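# Flip the grey finned box onto its fins

## Task

Roll the grey finned box over in place so it rests flat on its fins, with its feet pointing upward.

## Robot and tools

Robot: two arms, left_arm and right_arm, each with a parallel two-finger gripper. The left arm's base sits on the +y side, near (+0.026, +0.257, +0.013) m, and the right arm's near (+0.001, -0.338, +0.037) m, each yawed by about a degree. The scene frame has its origin at table height midway between the arms, +x pointing out over the table and +z up. The names left and right do not match image sides. A camera stand is fixed behind the arms.

Frames: every hand pose, velocity, Hand target and wrist-camera pose is given in that arm's own base frame. Fixed cameras and the table use the scene frame. The fingers point along the gripper's +z and open and close along its y. end_effector_position is the spot between the pads, about 1 cm short of the tips, in metres, with end_effector_quat_wxyz as its orientation. Printed poses can be a few cm off, more at long reach.

Command rows: a row is always 14 numbers in [-1, 1], even if one arm stays still. The first 7 are left_arm: dx, dy, dz, rx, ry, rz, opening. The last 7 are right_arm in the same order. dx, dy, dz, rx, ry, rz are an offset, not a pose: they count from that arm's Hand target as it was when the action or move began, along that arm's base axes. 1.0 equals 0.6 m for dx to dz and 180 degrees for rx to rz; rx, ry, rz form one rotation vector, turning about the Hand target's position. A translation longer than 1.0 may be shortened along its direction. Because offsets count from the current Hand target, sending the same offset twice moves twice. Six zeros re-request the present Hand target. Opening is absolute, not an offset: +1 is fully open (0.094 m), -1 closed. A 0 there commands half open, so to leave a gripper as it is, resend its current command.

execute_actions: actions is a list of actions; each action is a table of up to 15 rows, one per 1/30 s step. A short table repeats its last row to fill 15 steps. Every row in an action counts from the action's start pose. cameras picks which images to return (null or ["all"] for all, [] for none; an unknown name invalidates the call). An empty actions list just reports state.

move: target is one 14-number row or a list of up to 15 rows; all offsets count from the same starting Hand targets, not from the previous row. Paths are straight lines ending together, lasting 0.5 s to 10 s (cut off at 10 s). speed is the top path speed in m/s, 0.002 to 4.3, default 0.25 (turning up to twice that in rad/s); one value or one per target. blend, in m, rounds corners between listed targets. opening_speed (0.2 or more, per second on the -1 to +1 scale) closes fingers gradually; use it for fragile or soft things. blocking=false returns after about 0.5 s while the move continues. Moves do not avoid obstacles or the other arm. Faster moves stray more and hit harder. Steer around an arm's own base rather than close past it. The result adds a move: line giving the ending (done, off_target, moving, held, fault) and limits (paced = pose clipped, held = steps withheld). An arm not named in the ending reached within 10 mm and 2 degrees.

wait: seconds, 0 to 10; the arms hold their last command and a running move continues. stop: brakes a running move (needs room when fast). zoom_image: camera (cam_head_left, cam_head_right, cam_high, cam_low, cam_left_wrist, cam_right_wrist) and region [x0, y0, x1, y1] in pixels, at most 504 by 504, from that camera's newest image. Images are 672x504. read_manual: returns licence texts only. finished_scene: scene, the current scene's number; call it only when the box lies stably on its fins with the robot clear, as it cannot be undone.

Control behaviour: each step the commanded orientation is clipped to within 40 degrees of the measured one; Hand target then shows the clipped pose. Grippers often stop a few cm short because of friction and weight; that is not proof of contact. Waiting will not close the gap; the next command (even zeros) re-requests it, and if still short send the remaining distance. An arm blocked by something keeps pushing until commanded back past its gripper.

Gripping: grip_measured uses the opening scale and may read up to about 2.7 mm wide when empty. It follows the command down to the force limit, so it shows no touch; full squeeze starts roughly 0.05 below the reading at first contact. To release, command well above grip_measured. grip_effort_nm is motor effort (negative closing), not pad force, and keeps an offset at rest.

Readings: Joint velocities "within noise" means that arm is still. Joint torques include the arm's own weight, have per-arm offsets and noise; numbers 3 and 4 wrap at ±28 N m. A MOTOR HOT line appears near 85 °C; at 100 °C the arm goes limp for 30 s or more (OVER-TEMPERATURE FAULT). Holding loads, stretching out or pushing at unreachable poses heats motors.

Avoid: knocking the box off the table, dropping or releasing it while moving, fast impacts, hard presses on the table or fixed parts, and any contact between the two arms, grippers or wrist cameras, which the clearance check does not prevent. Loose objects may occasionally be nudged by outside pushes. Tilt the box gradually with slow moves.

Each tool is called by a JSON object that holds its "api" and its "payload", one argument or row to a line.

## Session

{"api": "execute_actions", "payload": {
  "actions": []
}}

Scene clock: 0.00 s.
left_arm: end_effector_position=(+0.6527, -0.4944, +0.2907) grip_measured=+1.000 grip_effort_nm=n/a end_effector_quat_wxyz=(+0.305, +0.732, +0.607, -0.050) | right_arm: end_effector_position=(+0.3471, -0.2391, +0.2552) grip_measured=+1.000 grip_effort_nm=n/a end_effector_quat_wxyz=(+0.253, +0.692, +0.642, -0.215)
Joint positions: left_arm=[-0.593 2.294 2.624 -1.321 0.258 1.085 0.094] | right_arm=[-0.362 1.247 1.116 -1.135 0.614 1.186 0.094]
Joint velocities: within noise
Joint torques (N m): no reading
Heat: left arm: hottest elbow 35 °C; right arm: hottest elbow 32 °C.
Hand target: left_arm +0.6557, -0.4964, +0.2943; +0.312, +0.731, +0.605, -0.048 | right_arm +0.3536, -0.2416, +0.2670; +0.264, +0.693, +0.637, -0.209
Tool commands: left_gripper/opening=+1.0 right_gripper/opening=+1.0

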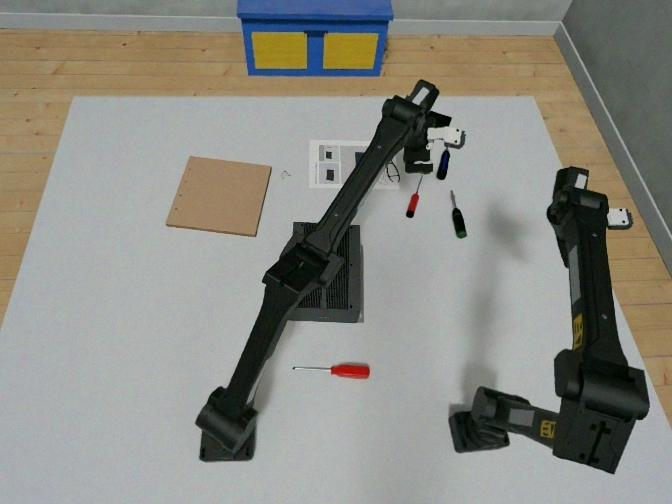

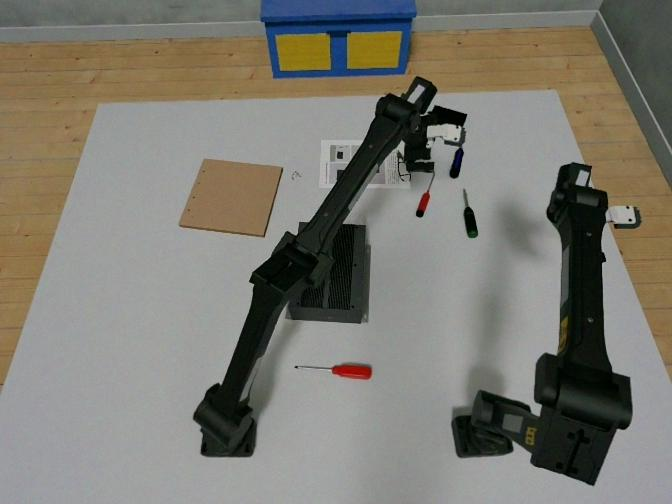

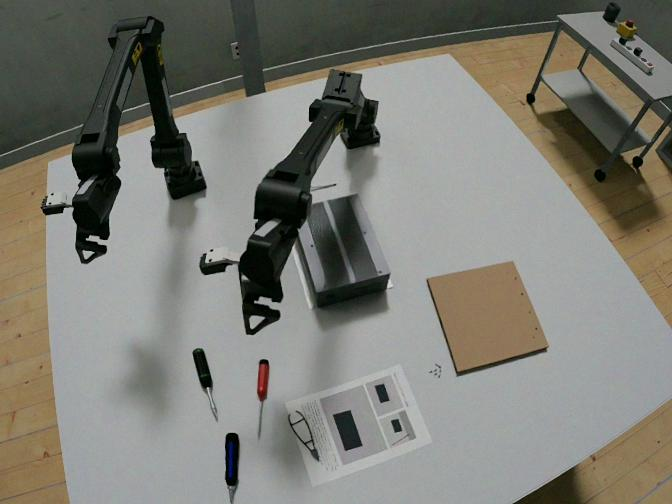

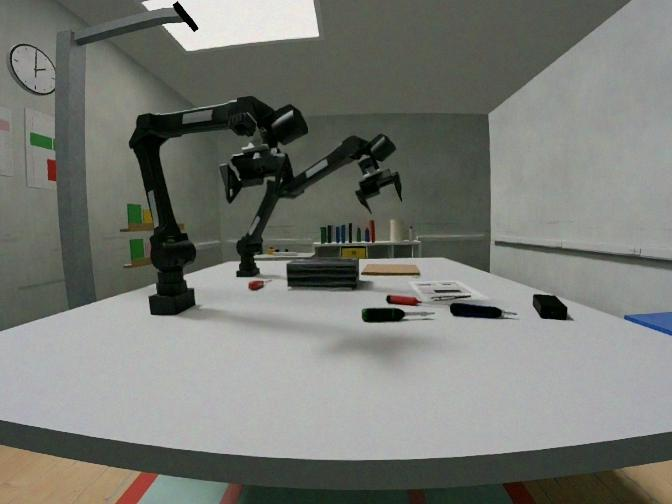

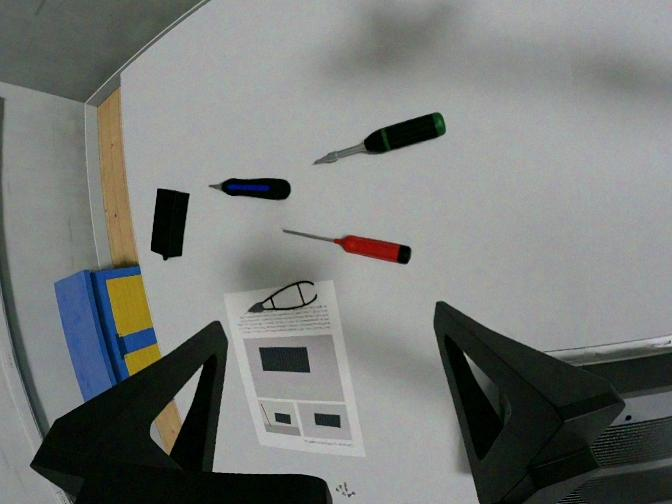

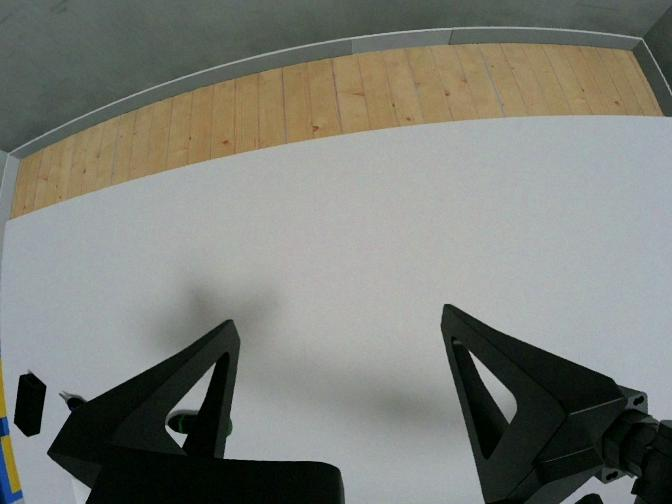

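{"api": "move", "payload": {
  "target": [-0.37,0.91,-0.074,-0.1846,0.1418,-0.0428,0.8,0,0,0,0,0,0,0.4],
  "speed": 0.4,
  "cameras": []
}}

{"api": "move", "payload": {
  "target": [
    [0,0,0,0,0,0,0.8,0.077,0.267,0,0,0,0.522,0.4],
    [0,0,0,0,0,0,0.8,0.144,0.453,-0.112,0.0266,0.2362,-0.8967,0.4]
  ],
  "speed": 0.4
}}

Scene clock: 69.20 s.
left_arm: end_effector_position=(+0.4359, +0.0525, +0.2442) grip_measured=+0.803 grip_effort_nm=-0.125 end_effector_quat_wxyz=(+0.385, +0.579, +0.659, -0.287) | right_arm: end_effector_position=(+0.3471, -0.2391, +0.2552) grip_measured=+0.401 grip_effort_nm=-0.085 end_effector_quat_wxyz=(+0.253, +0.692, +0.642, -0.215)
Joint positions: left_arm=[0.451 1.617 1.356 -1.668 0.959 2.08 0.085] | right_arm=[-0.362 1.247 1.116 -1.135 0.614 1.186 0.066]
Joint velocities: within noise
Joint torques (N m): left_arm=[-1.2 -13.04 8.27 -0.49 0.49 -0.09] | right_arm=[-0.73 -7.71 10.17 1.13 0.44 0]
Heat: left arm: hottest elbow 44 °C; right arm: hottest elbow 42 °C.
Hand target: left_arm +0.4337, +0.0496, +0.2498; +0.363, +0.622, +0.570, -0.396 | right_arm +0.3536, -0.2416, +0.2670; +0.264, +0.693, +0.637, -0.209
Off the commanded pose: left_arm 0.007 m, 17 deg | right_arm 0.014 m, 2 deg.
joint sent to its limit (left arm) — joint 4 (wrist pitch), lower limit; joint 6 (wrist roll), upper limit. The joint targets are off in orientation, not in position.
move: off_target (left_arm, right_arm)
No camera images: "cameras" was empty.

Scene clock: 74.57 s.
left_arm: end_effector_position=(+0.4358, +0.0525, +0.2442) grip_measured=+0.803 grip_effort_nm=-0.125 end_effector_quat_wxyz=(+0.385, +0.579, +0.659, -0.287) | right_arm: end_effector_position=(+0.4296, +0.0288, +0.1929) grip_measured=+0.401 grip_effort_nm=-0.085 end_effector_quat_wxyz=(-0.333, +0.599, -0.620, -0.381)
Joint positions: left_arm=[0.451 1.617 1.356 -1.669 0.958 2.082 0.085] | right_arm=[-0.273 1.709 1.293 -1.672 -0.976 -2.088 0.066]
Joint velocities: within noise
Joint torques (N m): left_arm=[-1.44 -12.98 8.24 -0.44 0.5 -0.08] | right_arm=[-0.15 -11.93 9.5 -0.77 -0.45 -0.12]
Heat: left arm: hottest elbow 44 °C; right arm: hottest elbow 42 °C.
Hand target: left_arm +0.4337, +0.0496, +0.2498; +0.363, +0.622, +0.570, -0.396 | right_arm +0.4400, +0.0302, +0.2000; -0.352, +0.645, -0.521, -0.435
Off the commanded pose: left_arm 0.007 m, 17 deg | right_arm 0.012 m, 14 deg.
joint sent to its limit (left arm) — joint 4 (wrist pitch), lower limit; joint 6 (wrist roll), upper limit. The joint targets are off in orientation, not in position.
joint sent to its limit (right arm) — joint 6 (wrist roll), lower limit. The joint targets are off in orientation, not in position.
move: off_target (left_arm, right_arm)

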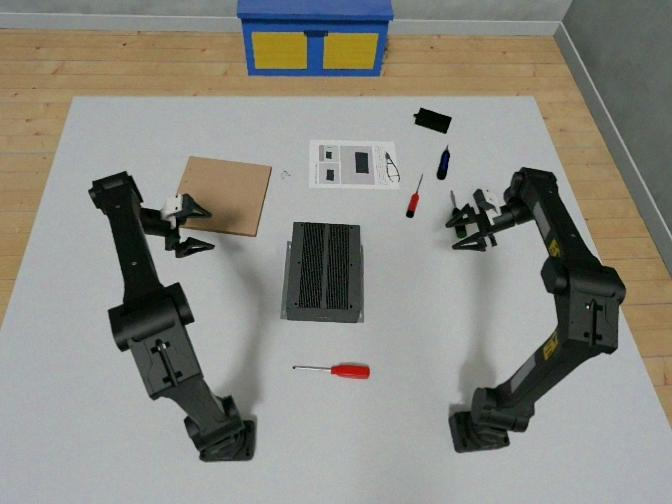

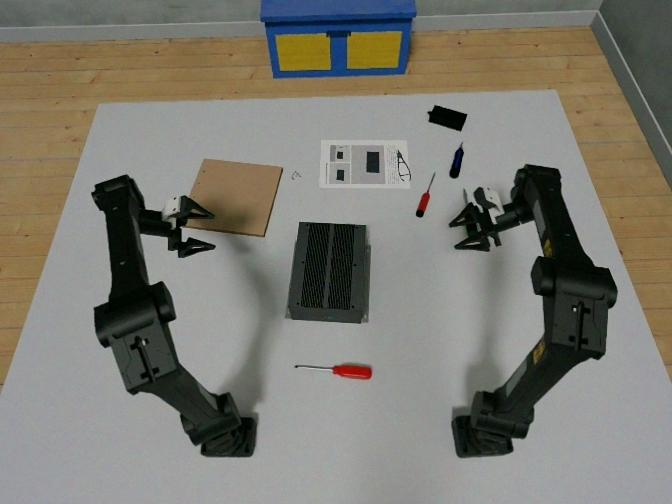

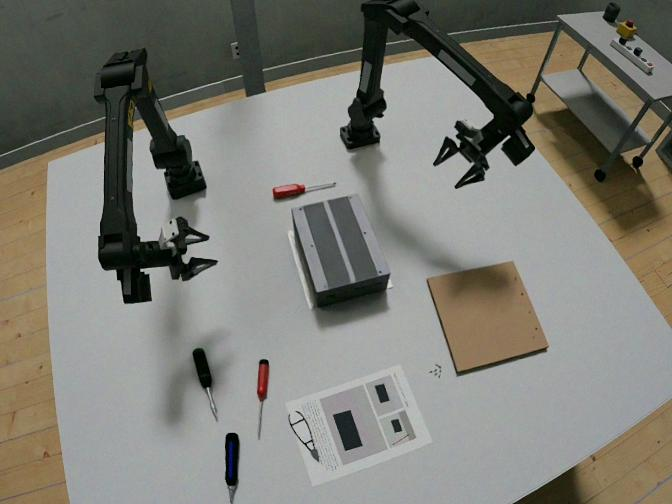

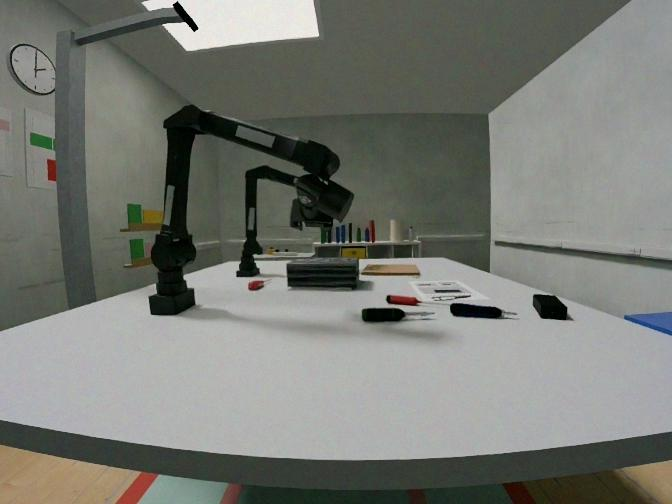

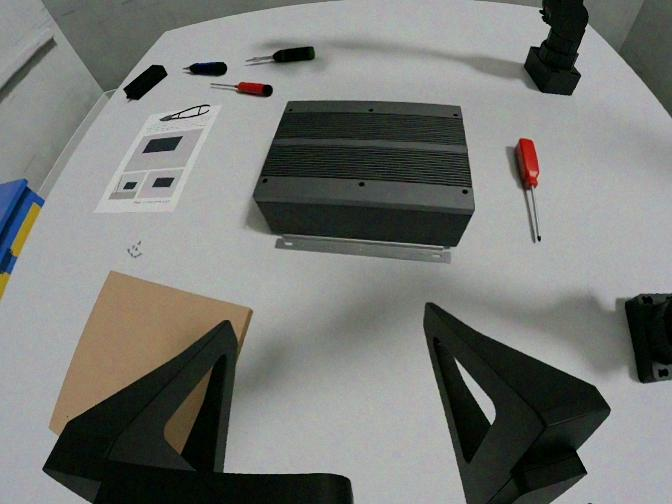

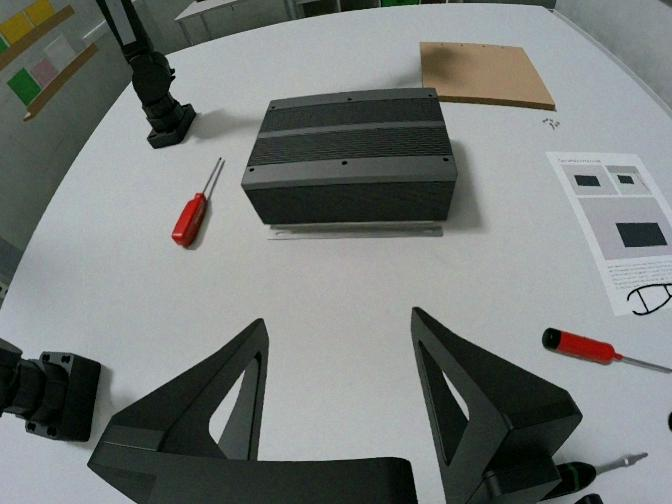

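{"api": "move", "payload": {
  "target": [0.026,-0.166,-0.296,0,0,0,0.8,0.025,0.267,-0.353,0,0,0,0.4],
  "speed": 0.25
}}

Scene clock: 95.00 s.
left_arm: end_effector_position=(+0.4467, -0.0485, +0.0793) grip_measured=+0.803 grip_effort_nm=-0.120 end_effector_quat_wxyz=(+0.357, +0.608, +0.601, -0.377) | right_arm: end_effector_position=(+0.4438, +0.1863, -0.0165) grip_measured=+0.401 grip_effort_nm=-0.085 end_effector_quat_wxyz=(-0.345, +0.640, -0.526, -0.442)
Joint positions: left_arm=[0.231 1.886 1.192 -1.344 1.03 2.082 0.085] | right_arm=[0.061 2.111 1.194 -1.029 -1.16 -1.953 0.066]
Joint velocities: within noise
Joint torques (N m): left_arm=[-1.38 -12.28 6.69 0.12 0.73 -0.06] | right_arm=[-0.56 -16.09 5.96 0.16 -0.84 0.06]
Heat: left arm: hottest elbow 43 °C; right arm: hottest elbow 40 °C.
Hand target: left_arm +0.4492, -0.0501, +0.0722; +0.363, +0.622, +0.570, -0.396 | right_arm +0.4549, +0.1905, -0.0120; -0.352, +0.645, -0.520, -0.435
Off the commanded pose: left_arm 0.008 m, 4 deg | right_arm 0.013 m, 1 deg.
joint sent to its limit (left arm) — joint 6 (wrist roll), upper limit. The joint targets are off in orientation, not in position.
move: off_target (left_arm, right_arm)

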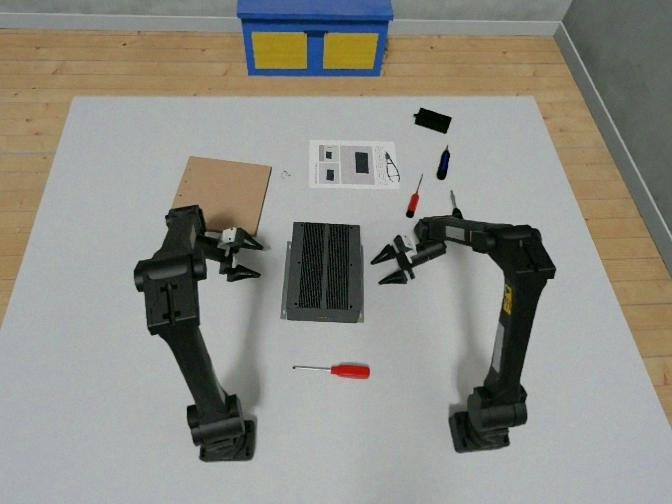

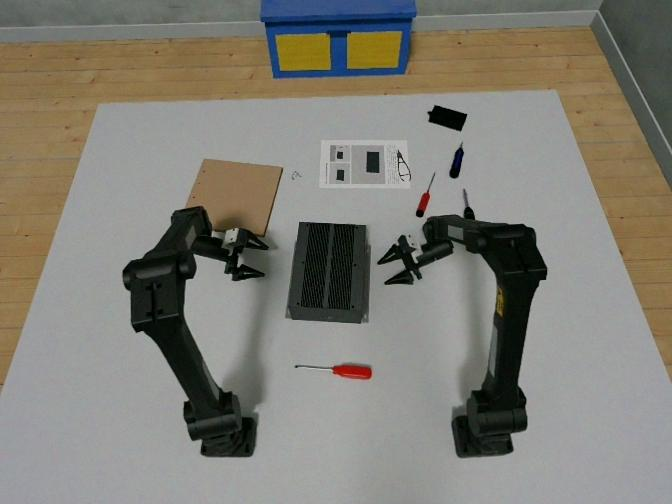

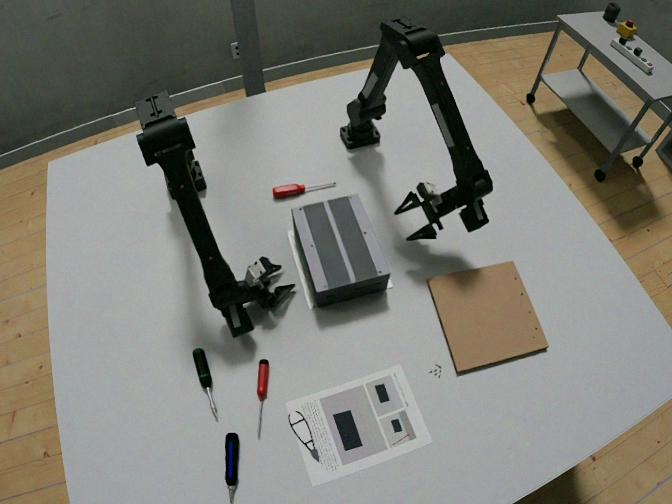

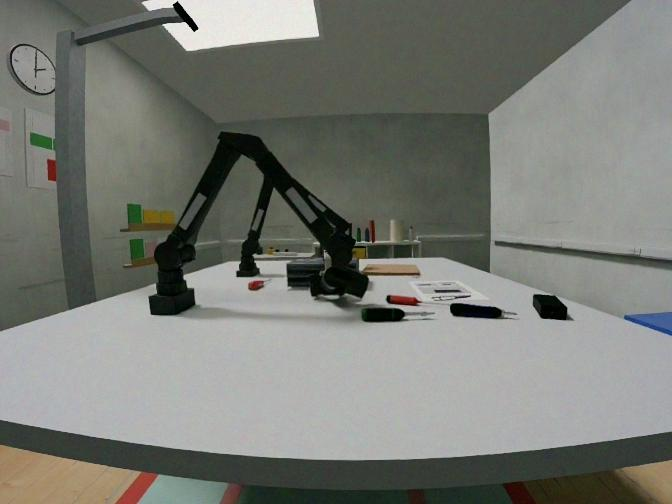

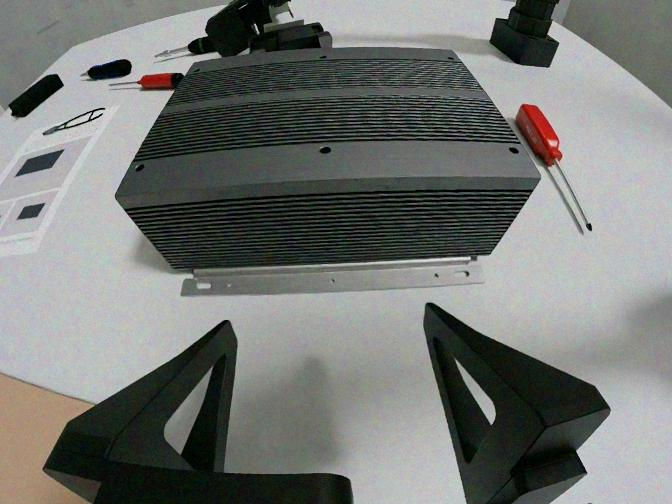

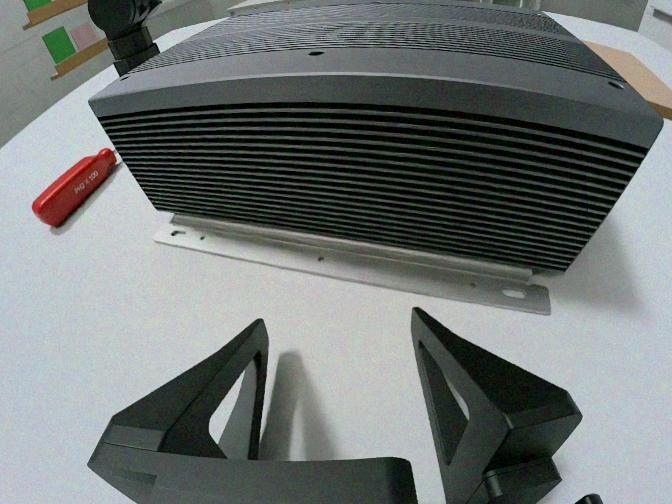

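{"api": "move", "payload": {
  "target": [-0.004,-0.125,-0.023,0,0,0,0.8,0.015,0.138,-0.008,0,0,-0.083,0.4],
  "speed": 0.08,
  "cameras": ["cam_left_wrist","cam_right_wrist","cam_head_right"]
}}

Scene clock: 108.37 s.
left_arm: end_effector_position=(+0.4490, -0.1213, +0.0667) grip_measured=+0.803 grip_effort_nm=-0.120 end_effector_quat_wxyz=(+0.369, +0.626, +0.567, -0.388) | right_arm: end_effector_position=(+0.4669, +0.2339, -0.0214) grip_measured=+0.401 grip_effort_nm=-0.042 end_effector_quat_wxyz=(+0.410, -0.552, +0.620, +0.378)
Joint positions: left_arm=[0.078 1.886 1.143 -1.142 1.106 1.944 0.085] | right_arm=[0.163 2.001 0.909 0.084 -1.106 -0.938 0.066]
Joint velocities: within noise
Joint torques (N m): left_arm=[-1.38 -12.4 5.86 0.46 0.77 -0.32] | right_arm=[5.48 -13.57 5.76 2.54 -0.16 0.26]
Heat: left arm: hottest elbow 41 °C; right arm: hottest elbow 39 °C.
Hand target: left_arm +0.4470, -0.1251, +0.0585; +0.363, +0.622, +0.570, -0.396 | right_arm +0.4639, +0.2734, -0.0168; +0.406, -0.572, +0.600, +0.385
Off the commanded pose: left_arm 0.009 m, 1 deg | right_arm 0.040 m, 3 deg.
move: off_target (right_arm)
Images, in order (width x height): cam_head_right 672x504, cam_left_wrist 672x504, cam_right_wrist 672x504.

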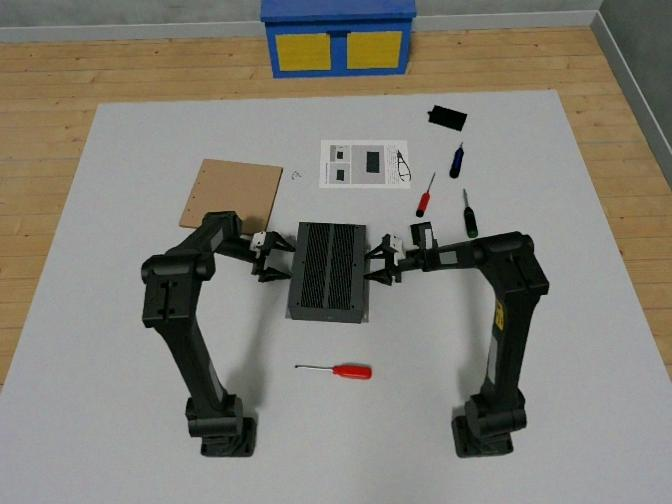

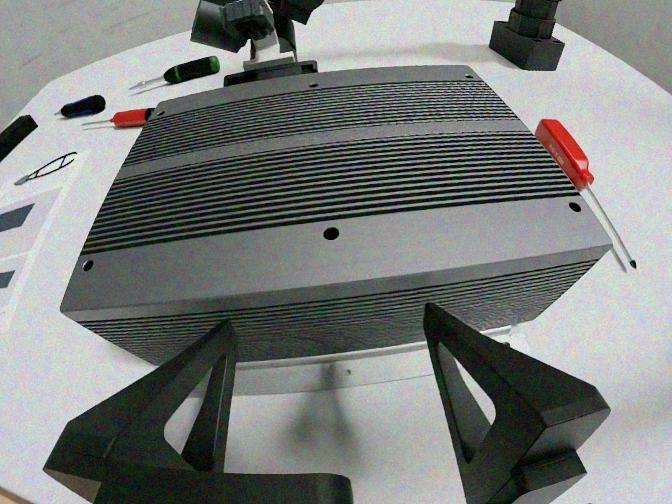

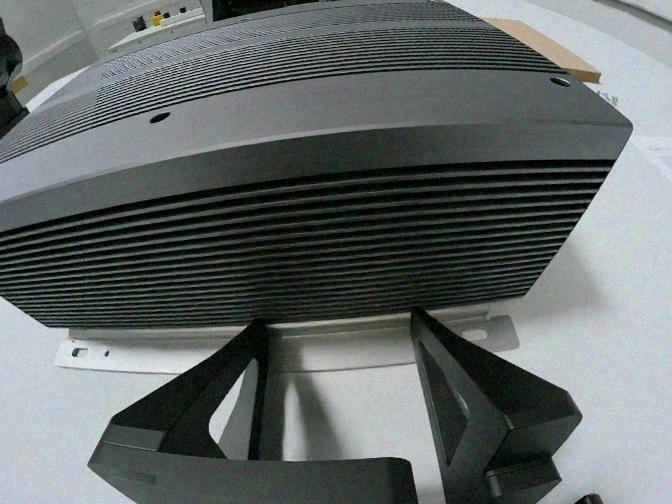

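{"api": "move", "payload": {
  "target": [
    [0,0,0,0,0,0,0.8,0,-0.1,0,0,0,0,0.4],
    [0,0,0,0,0,0,0.8,-0.05,-0.1,0,0,0,0,0.4],
    [-0.002,-0.06,0,0,0,0,0.8,-0.05,0.01,-0.005,0,0,0,0.4]
  ],
  "speed": 0.1,
  "cameras": ["cam_left_wrist","cam_right_wrist","cam_head_right"]
}}

Scene clock: 120.23 s.
left_arm: end_effector_position=(+0.4561, -0.1268, +0.0579) grip_measured=+0.802 grip_effort_nm=-0.110 end_effector_quat_wxyz=(+0.374, +0.614, +0.584, -0.376) | right_arm: end_effector_position=(+0.4381, +0.2371, -0.0219) grip_measured=+0.401 grip_effort_nm=-0.042 end_effector_quat_wxyz=(+0.413, -0.553, +0.620, +0.374)
Joint positions: left_arm=[0.065 1.875 1.108 -0.992 1.109 1.802 0.085] | right_arm=[0.182 1.966 0.814 0.188 -1.091 -0.9 0.066]
Joint velocities: within noise
Joint torques (N m): left_arm=[-6.59 -13.92 5.38 0.85 1.4 -0.51] | right_arm=[6.89 -12.04 5.67 2.61 -0.1 0.39]
Heat: left arm: hottest elbow 41 °C; right arm: hottest elbow 39 °C.
Hand target: left_arm +0.4457, -0.1610, +0.0584; +0.363, +0.622, +0.570, -0.396 | right_arm +0.4339, +0.2793, -0.0198; +0.406, -0.572, +0.600, +0.385
Off the commanded pose: left_arm 0.036 m, 3 deg | right_arm 0.043 m, 3 deg.
move: off_target (left_arm, right_arm)
Images, in order (width x height): cam_head_right 672x504, cam_left_wrist 672x504, cam_right_wrist 672x504.

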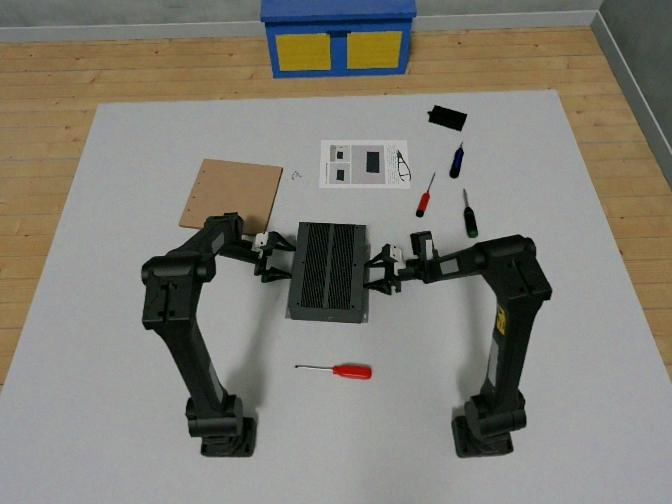

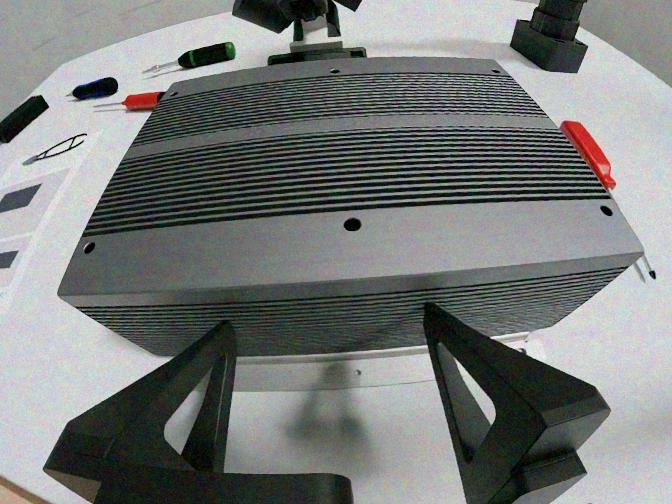

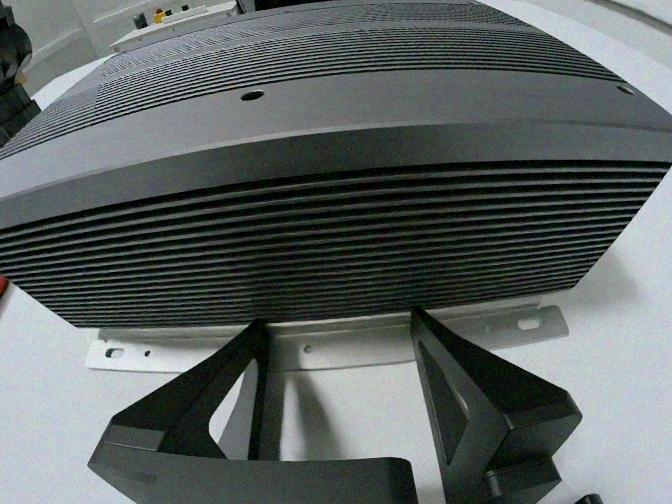

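{"api": "move", "payload": {
  "target": [-0.004,-0.133,0.02,0,0,0,0.8,0.012,0.125,0,0,0,0,0.4],
  "speed": 0.12,
  "cameras": []
}}

{"api": "move", "payload": {
  "target": [0,-0.01,0.22,0,0,0,0.8,0,0,0,0,0,0,0.4],
  "speed": 0.12,
  "cameras": ["cam_left_wrist","cam_right_wrist","cam_head_right"]
}}

Scene clock: 127.70 s.
left_arm: end_effector_position=(+0.4638, -0.1234, +0.0616) grip_measured=+0.802 grip_effort_nm=-0.095 end_effector_quat_wxyz=(+0.382, +0.600, +0.622, -0.329) | right_arm: end_effector_position=(+0.4446, +0.2386, -0.0223) grip_measured=+0.400 grip_effort_nm=-0.032 end_effector_quat_wxyz=(+0.422, -0.533, +0.643, +0.353)
Joint positions: left_arm=[0.062 1.791 1.027 -0.754 1.055 1.566 0.085] | right_arm=[0.195 1.959 0.784 0.314 -1.024 -0.78 0.066]
Joint velocities: within noise
Joint torques (N m): left_arm=[-18.84 -12.57 6.45 1.76 3.61 -1.2] | right_arm=[16.44 -10.11 9.31 3.55 0.74 1.09]
Heat: left arm: hottest elbow 40 °C; right arm: hottest elbow 39 °C.
Hand target: left_arm +0.4433, -0.2408, +0.0705; +0.363, +0.622, +0.570, -0.396 | right_arm +0.4410, +0.3543, -0.0198; +0.406, -0.572, +0.600, +0.385
Off the commanded pose: left_arm 0.119 m, 10 deg | right_arm 0.116 m, 8 deg.
move: off_target (left_arm, right_arm)
No camera images: "cameras" was empty.

Scene clock: 129.90 s.
left_arm: end_effector_position=(+0.4281, -0.2468, +0.2013) grip_measured=+0.802 grip_effort_nm=-0.061 end_effector_quat_wxyz=(+0.358, +0.624, +0.567, -0.401) | right_arm: end_effector_position=(+0.4332, +0.3455, -0.0216) grip_measured=+0.400 grip_effort_nm=-0.032 end_effector_quat_wxyz=(-0.401, +0.570, -0.605, -0.386)
Joint positions: left_arm=[-0.199 1.578 1.142 -0.934 1.125 1.34 0.085] | right_arm=[0.411 2.022 0.888 0.385 -0.977 -0.647 0.066]
Joint velocities: within noise
Joint torques (N m): left_arm=[-0.26 -9.99 10.81 1.32 0.63 -0.34] | right_arm=[0.32 -12.98 6.13 1.95 -0.36 0.07]
Heat: left arm: hottest elbow 40 °C; right arm: hottest elbow 39 °C.
Hand target: left_arm +0.4434, -0.2467, +0.2026; +0.363, +0.622, +0.570, -0.396 | right_arm +0.4413, +0.3542, -0.0198; -0.406, +0.572, -0.600, -0.385
Off the commanded pose: left_arm 0.015 m, 1 deg | right_arm 0.012 m, 1 deg.
move: off_target (left_arm, right_arm)
Images, in order (width x height): cam_head_right 672x504, cam_left_wrist 672x504, cam_right_wrist 672x504.

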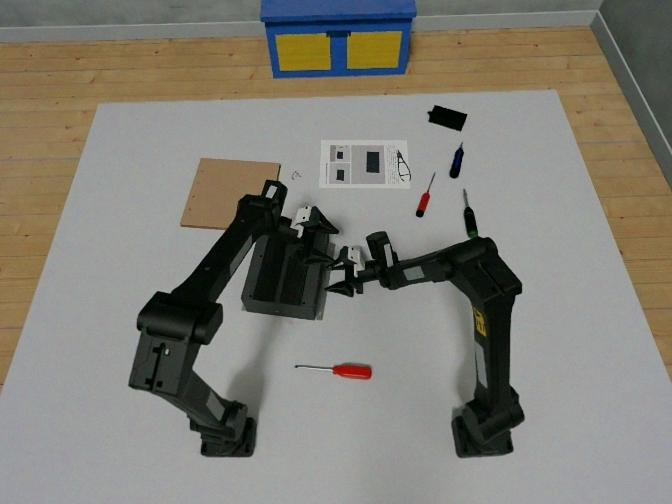

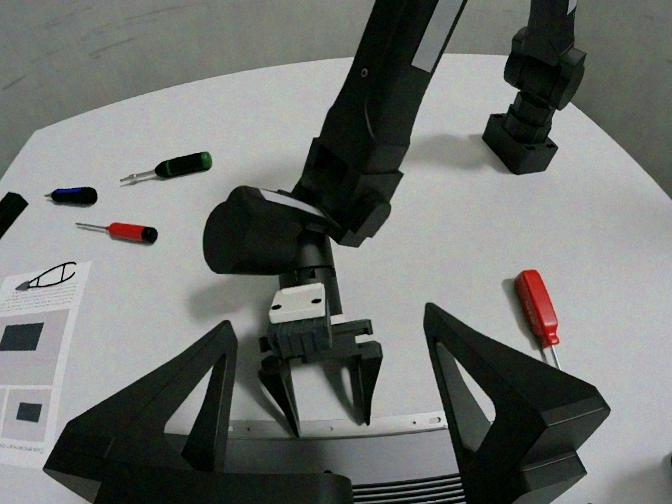

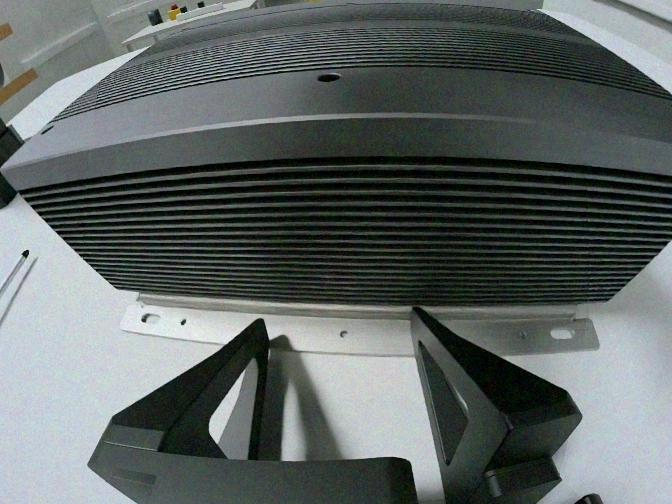

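{"api": "move", "payload": {
  "target": [
    [0,0,0.03,0,0,0,0.8,0,-0.08,0,0,0,0,0.4],
    [0,0.5,0.03,0,0,0,0.8,0.02,-0.22,0,0,0,0,0.4],
    [0,0.5,-0.28,0,0,0,0.8,0.02,-0.22,0,0,0,0,0.4]
  ],
  "speed": 0.3,
  "cameras": ["cam_left_wrist","cam_head_right","cam_right_wrist"]
}}

Scene clock: 153.57 s.
left_arm: end_effector_position=(+0.4402, +0.0558, +0.0406) grip_measured=+0.802 grip_effort_nm=-0.066 end_effector_quat_wxyz=(+0.333, +0.568, +0.673, -0.338) | right_arm: end_effector_position=(+0.4405, +0.2271, -0.0247) grip_measured=+0.400 grip_effort_nm=-0.027 end_effector_quat_wxyz=(-0.398, +0.572, -0.600, -0.393)
Joint positions: left_arm=[0.438 1.949 1.216 -1.33 0.896 2.081 0.085] | right_arm=[0.151 1.989 0.887 -0.048 -1.148 -1.097 0.066]
Joint velocities: within noise
Joint torques (N m): left_arm=[-1.61 -13.04 6.42 0.16 0.69 -0.07] | right_arm=[-1.55 -13.39 5.67 0.66 -0.57 -0.16]
Heat: left arm: hottest elbow 41 °C; right arm: hottest elbow 38 °C.
Hand target: left_arm +0.4433, +0.0532, +0.0346; +0.363, +0.622, +0.570, -0.396 | right_arm +0.4531, +0.2222, -0.0199; -0.406, +0.572, -0.600, -0.385
Off the commanded pose: left_arm 0.007 m, 15 deg | right_arm 0.014 m, 1 deg.
joint sent to its limit (left arm) — joint 6 (wrist roll), upper limit. The joint targets are off in orientation, not in position.
move: off_target (left_arm, right_arm)
Images, in order (width x height): cam_head_right 672x504, cam_left_wrist 672x504, cam_right_wrist 672x504.

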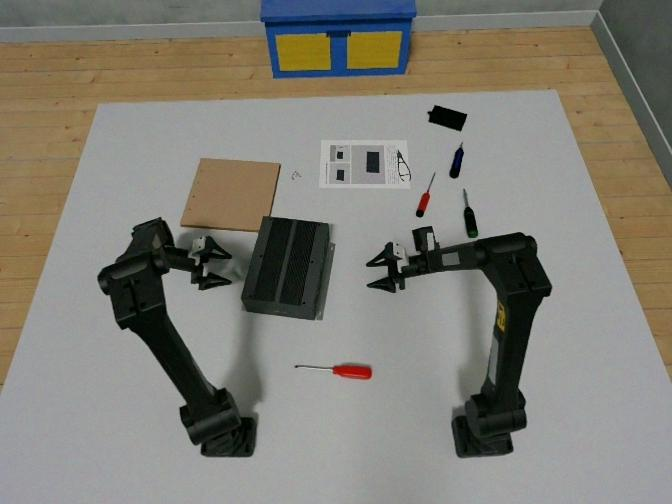

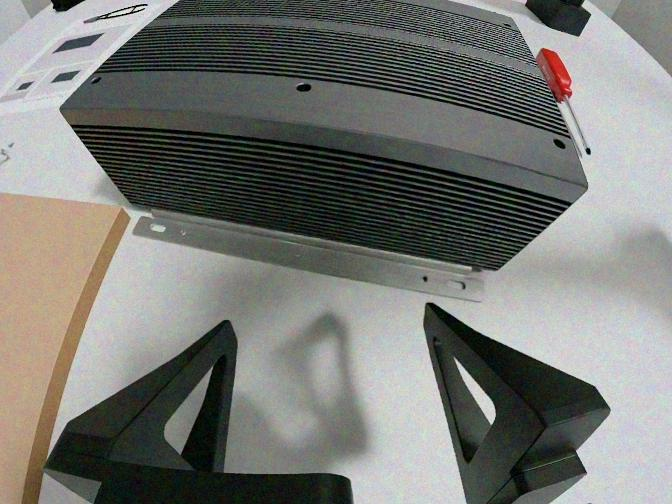

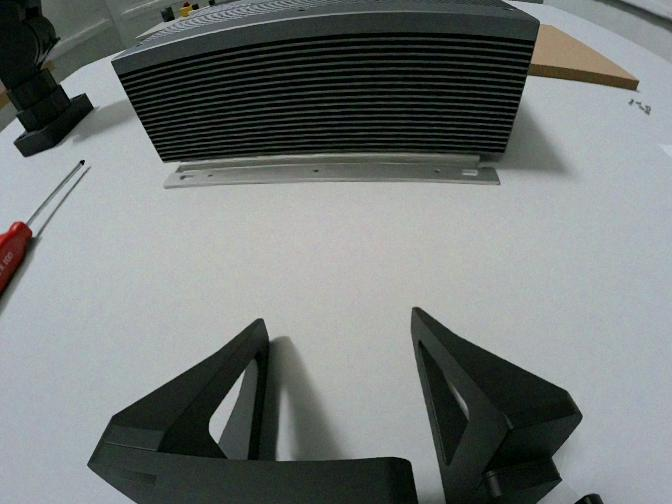

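{"api": "move", "payload": {
  "target": [
    [-0.033,-0.06,0,0,0,0,0.8,0,0,0,0,0,0,0.4],
    [-0.033,-0.363,0,0,0,0,0.8,0,0,0,0,0,0,0.4]
  ],
  "speed": 0.12,
  "cameras": ["cam_left_wrist","cam_head_right","cam_right_wrist"]
}}

Scene clock: 165.63 s.
left_arm: end_effector_position=(+0.4361, -0.1230, +0.0326) grip_measured=+0.802 grip_effort_nm=-0.066 end_effector_quat_wxyz=(+0.378, +0.608, +0.591, -0.372) | right_arm: end_effector_position=(+0.4425, +0.2227, -0.0245) grip_measured=+0.400 grip_effort_nm=-0.022 end_effector_quat_wxyz=(-0.399, +0.568, -0.603, -0.392)
Joint positions: left_arm=[0.078 1.88 1.021 -0.884 1.112 1.784 0.085] | right_arm=[0.141 1.989 0.888 -0.051 -1.149 -1.097 0.066]
Joint velocities: within noise
Joint torques (N m): left_arm=[-8.18 -13.04 4.97 0.62 1.34 -0.48] | right_arm=[-0.67 -14.04 5.65 0.9 -0.57 -0.09]
Heat: left arm: hottest elbow 41 °C; right arm: hottest elbow 38 °C.
Hand target: left_arm +0.4236, -0.1645, +0.0346; +0.363, +0.622, +0.570, -0.396 | right_arm +0.4531, +0.2222, -0.0199; -0.406, +0.572, -0.600, -0.385
Off the commanded pose: left_arm 0.043 m, 4 deg | right_arm 0.012 m, 1 deg.
move: off_target (left_arm, right_arm)
Images, in order (width x height): cam_head_right 672x504, cam_left_wrist 672x504, cam_right_wrist 672x504.

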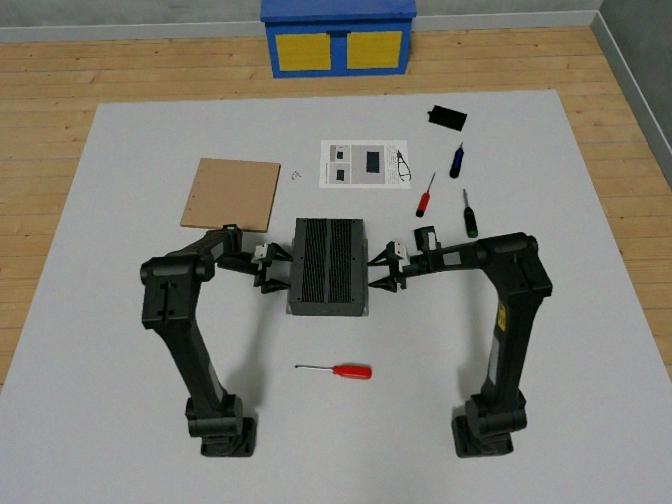

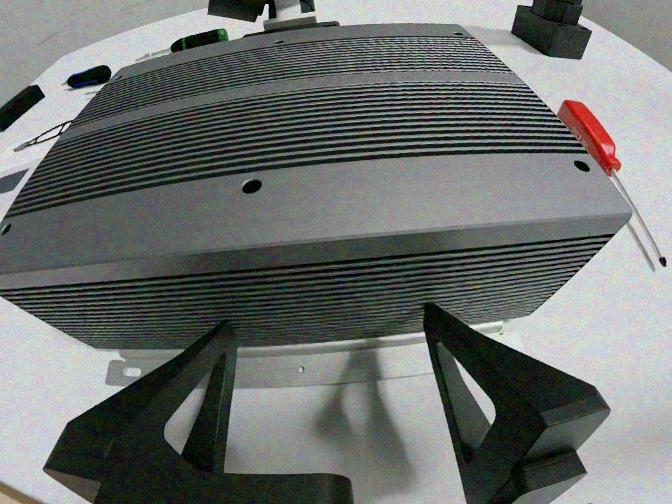

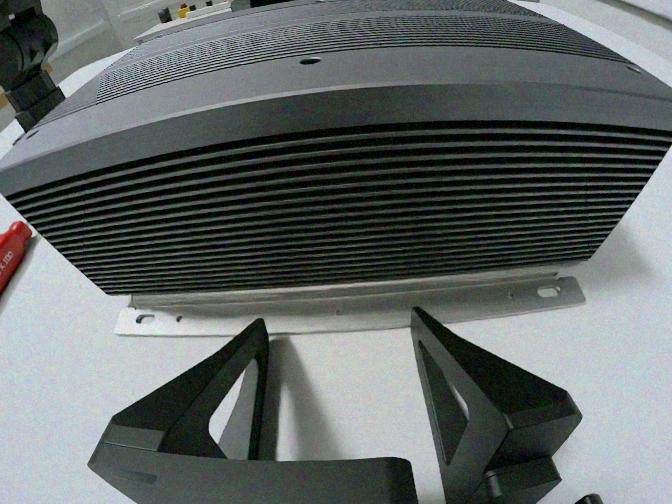

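{"api": "move", "payload": {
  "target": [
    [0.057,0.1,0.0,0,0,0,0.8,-0.015,0,0,0,0,0,0.4],
    [0.057,0.05,0.042,0,0,0,0.8,-0.015,0.02,0,0,0,0,0.4],
    [0.057,-0.03,0.042,0,0,0,0.8,-0.015,0.08,0,0,0,0,0.4]
  ],
  "speed": 0.12,
  "cameras": ["cam_left_wrist","cam_right_wrist"]
}}

Scene clock: 189.50 s.
left_arm: end_effector_position=(+0.4629, -0.1236, +0.0451) grip_measured=+0.802 grip_effort_nm=-0.066 end_effector_quat_wxyz=(+0.367, +0.605, +0.601, -0.371) | right_arm: end_effector_position=(+0.4472, +0.2399, -0.0220) grip_measured=+0.400 grip_effort_nm=-0.027 end_effector_quat_wxyz=(+0.410, -0.560, +0.614, +0.375)
Joint positions: left_arm=[0.068 1.895 1.108 -0.934 1.093 1.739 0.085] | right_arm=[0.183 1.979 0.854 0.134 -1.095 -0.935 0.066]
Joint velocities: within noise
Joint torques (N m): left_arm=[-10.52 -15.33 6.57 1.03 2.35 -0.76] | right_arm=[4.48 -12.92 5.5 2.43 -0.53 0.33]
Heat: left arm: hottest elbow 40 °C; right arm: hottest elbow 37 °C.
Hand target: left_arm +0.4577, -0.1825, +0.0599; +0.363, +0.622, +0.570, -0.396 | right_arm +0.4442, +0.2702, -0.0198; +0.406, -0.572, +0.600, +0.385
Off the commanded pose: left_arm 0.061 m, 5 deg | right_arm 0.031 m, 3 deg.
move: off_target (left_arm, right_arm)
Images, in order (width x height): cam_left_wrist 672x504, cam_right_wrist 672x504.

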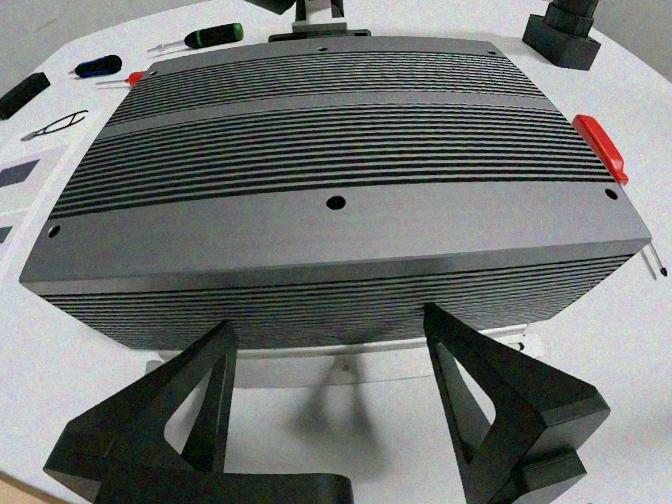

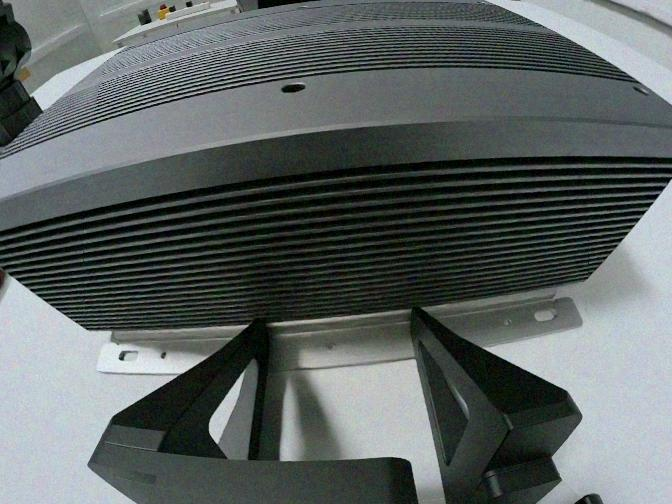

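{"api": "move", "payload": {
  "target": [
    [0,0.15,0.002,0,0,0,0.8,0,0,0,0,0,0,0.4],
    [0,0,0.002,0,0,0,0.8,0,0.03,0,0,0,0,0.4],
    [0.005,-0.183,0.012,0,0,0,0.8,0,0.2,0,0,0,0,0.4]
  ],
  "speed": 0.15,
  "cameras": ["cam_left_wrist"]
}}

Scene clock: 200.13 s.
left_arm: end_effector_position=(+0.5041, -0.1174, +0.0696) grip_measured=+0.801 grip_effort_nm=-0.037 end_effector_quat_wxyz=(+0.406, +0.588, +0.637, -0.289) | right_arm: end_effector_position=(+0.4610, +0.2422, -0.0220) grip_measured=+0.400 grip_effort_nm=-0.017 end_effector_quat_wxyz=(+0.427, -0.514, +0.665, +0.334)
Joint positions: left_arm=[0.064 1.796 1.064 -0.6 1.026 1.419 0.085] | right_arm=[0.208 1.964 0.796 0.369 -0.957 -0.693 0.066]
Joint velocities: within noise
Joint torques (N m): left_arm=[-24.88 -12.57 5.24 1.2 3.83 -1.28] | right_arm=[20.37 -10.17 9.7 3.58 -0.25 0.9]
Heat: left arm: hottest elbow 40 °C; right arm: hottest elbow 37 °C.
Hand target: left_arm +0.4608, -0.2924, +0.0669; +0.363, +0.622, +0.570, -0.396 | right_arm +0.4441, +0.3903, -0.0198; +0.406, -0.572, +0.600, +0.385
Off the commanded pose: left_arm 0.180 m, 16 deg | right_arm 0.149 m, 12 deg.
move: off_target (left_arm, right_arm)
Images, in order (width x height): cam_left_wrist 672x504.

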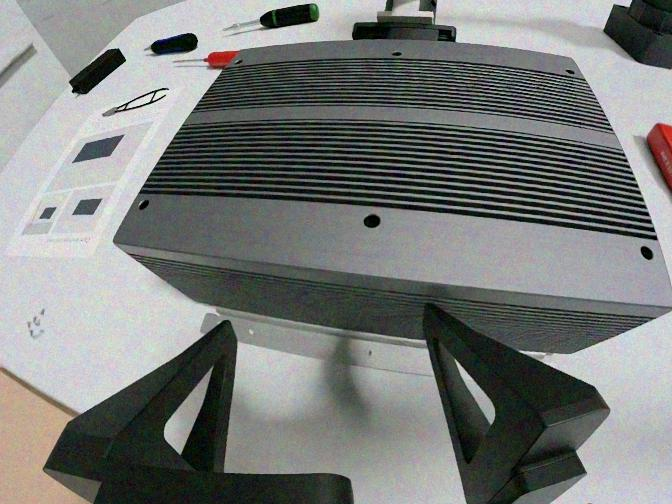

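{"api": "move", "payload": {
  "target": [0.05,0,0.15,0,0,0,0.8,0.0,0,0,0,0,0,0.4],
  "speed": 0.15,
  "cameras": ["cam_left_wrist","cam_right_wrist","cam_low"]
}}

Scene clock: 206.10 s.
left_arm: end_effector_position=(+0.5125, -0.2207, +0.2130) grip_measured=+0.801 grip_effort_nm=-0.022 end_effector_quat_wxyz=(+0.417, +0.601, +0.584, -0.351) | right_arm: end_effector_position=(+0.4622, +0.2696, -0.0249) grip_measured=+0.400 grip_effort_nm=-0.017 end_effector_quat_wxyz=(+0.428, -0.516, +0.659, +0.340)
Joint positions: left_arm=[-0.122 1.662 1.259 -0.756 1.113 1.219 0.085] | right_arm=[0.265 1.994 0.816 0.438 -0.932 -0.626 0.066]
Joint velocities: within noise
Joint torques (N m): left_arm=[-11.75 -7.06 6.75 2 0.21 -0.31] | right_arm=[16.62 -11.16 10.11 1.4 -0.74 0.43]
Heat: left arm: hottest elbow 39 °C; right arm: hottest elbow 38 °C.
Hand target: left_arm +0.4907, -0.2923, +0.1569; +0.363, +0.622, +0.570, -0.396 | right_arm +0.4443, +0.3903, -0.0197; +0.406, -0.572, +0.600, +0.385
Off the commanded pose: left_arm 0.094 m, 9 deg | right_arm 0.122 m, 11 deg.
move: off_target (left_arm, right_arm)
Images, in order (width x height): cam_low 672x504, cam_left_wrist 672x504, cam_right_wrist 672x504.

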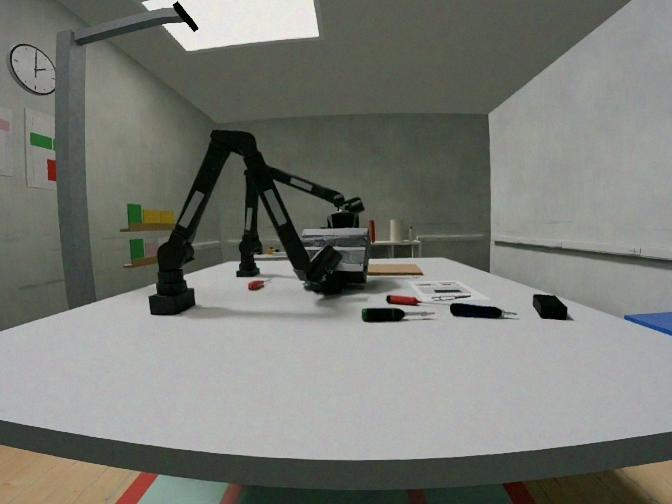

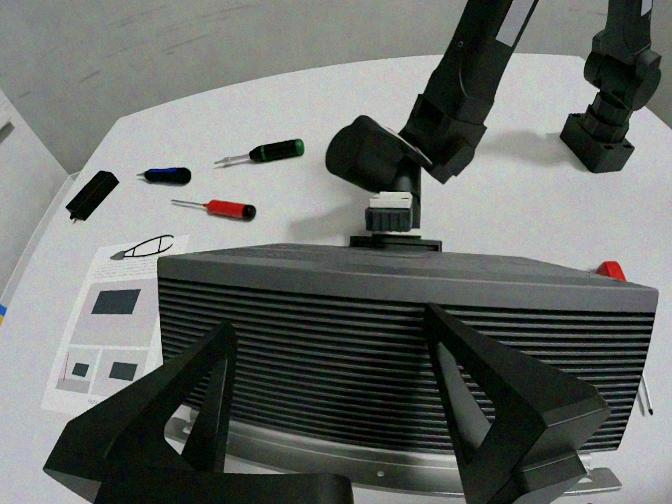

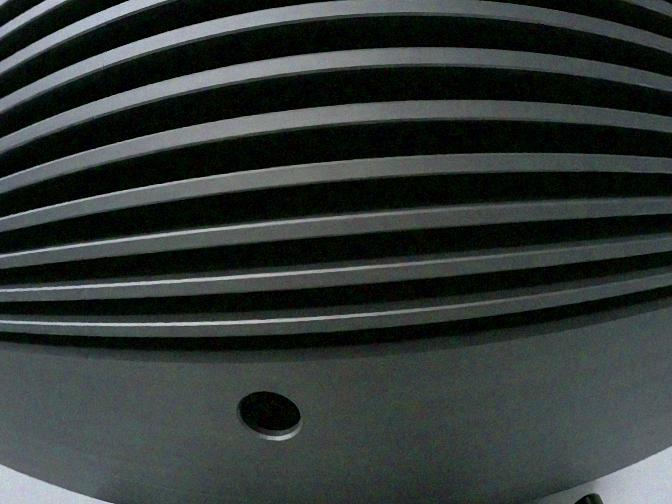

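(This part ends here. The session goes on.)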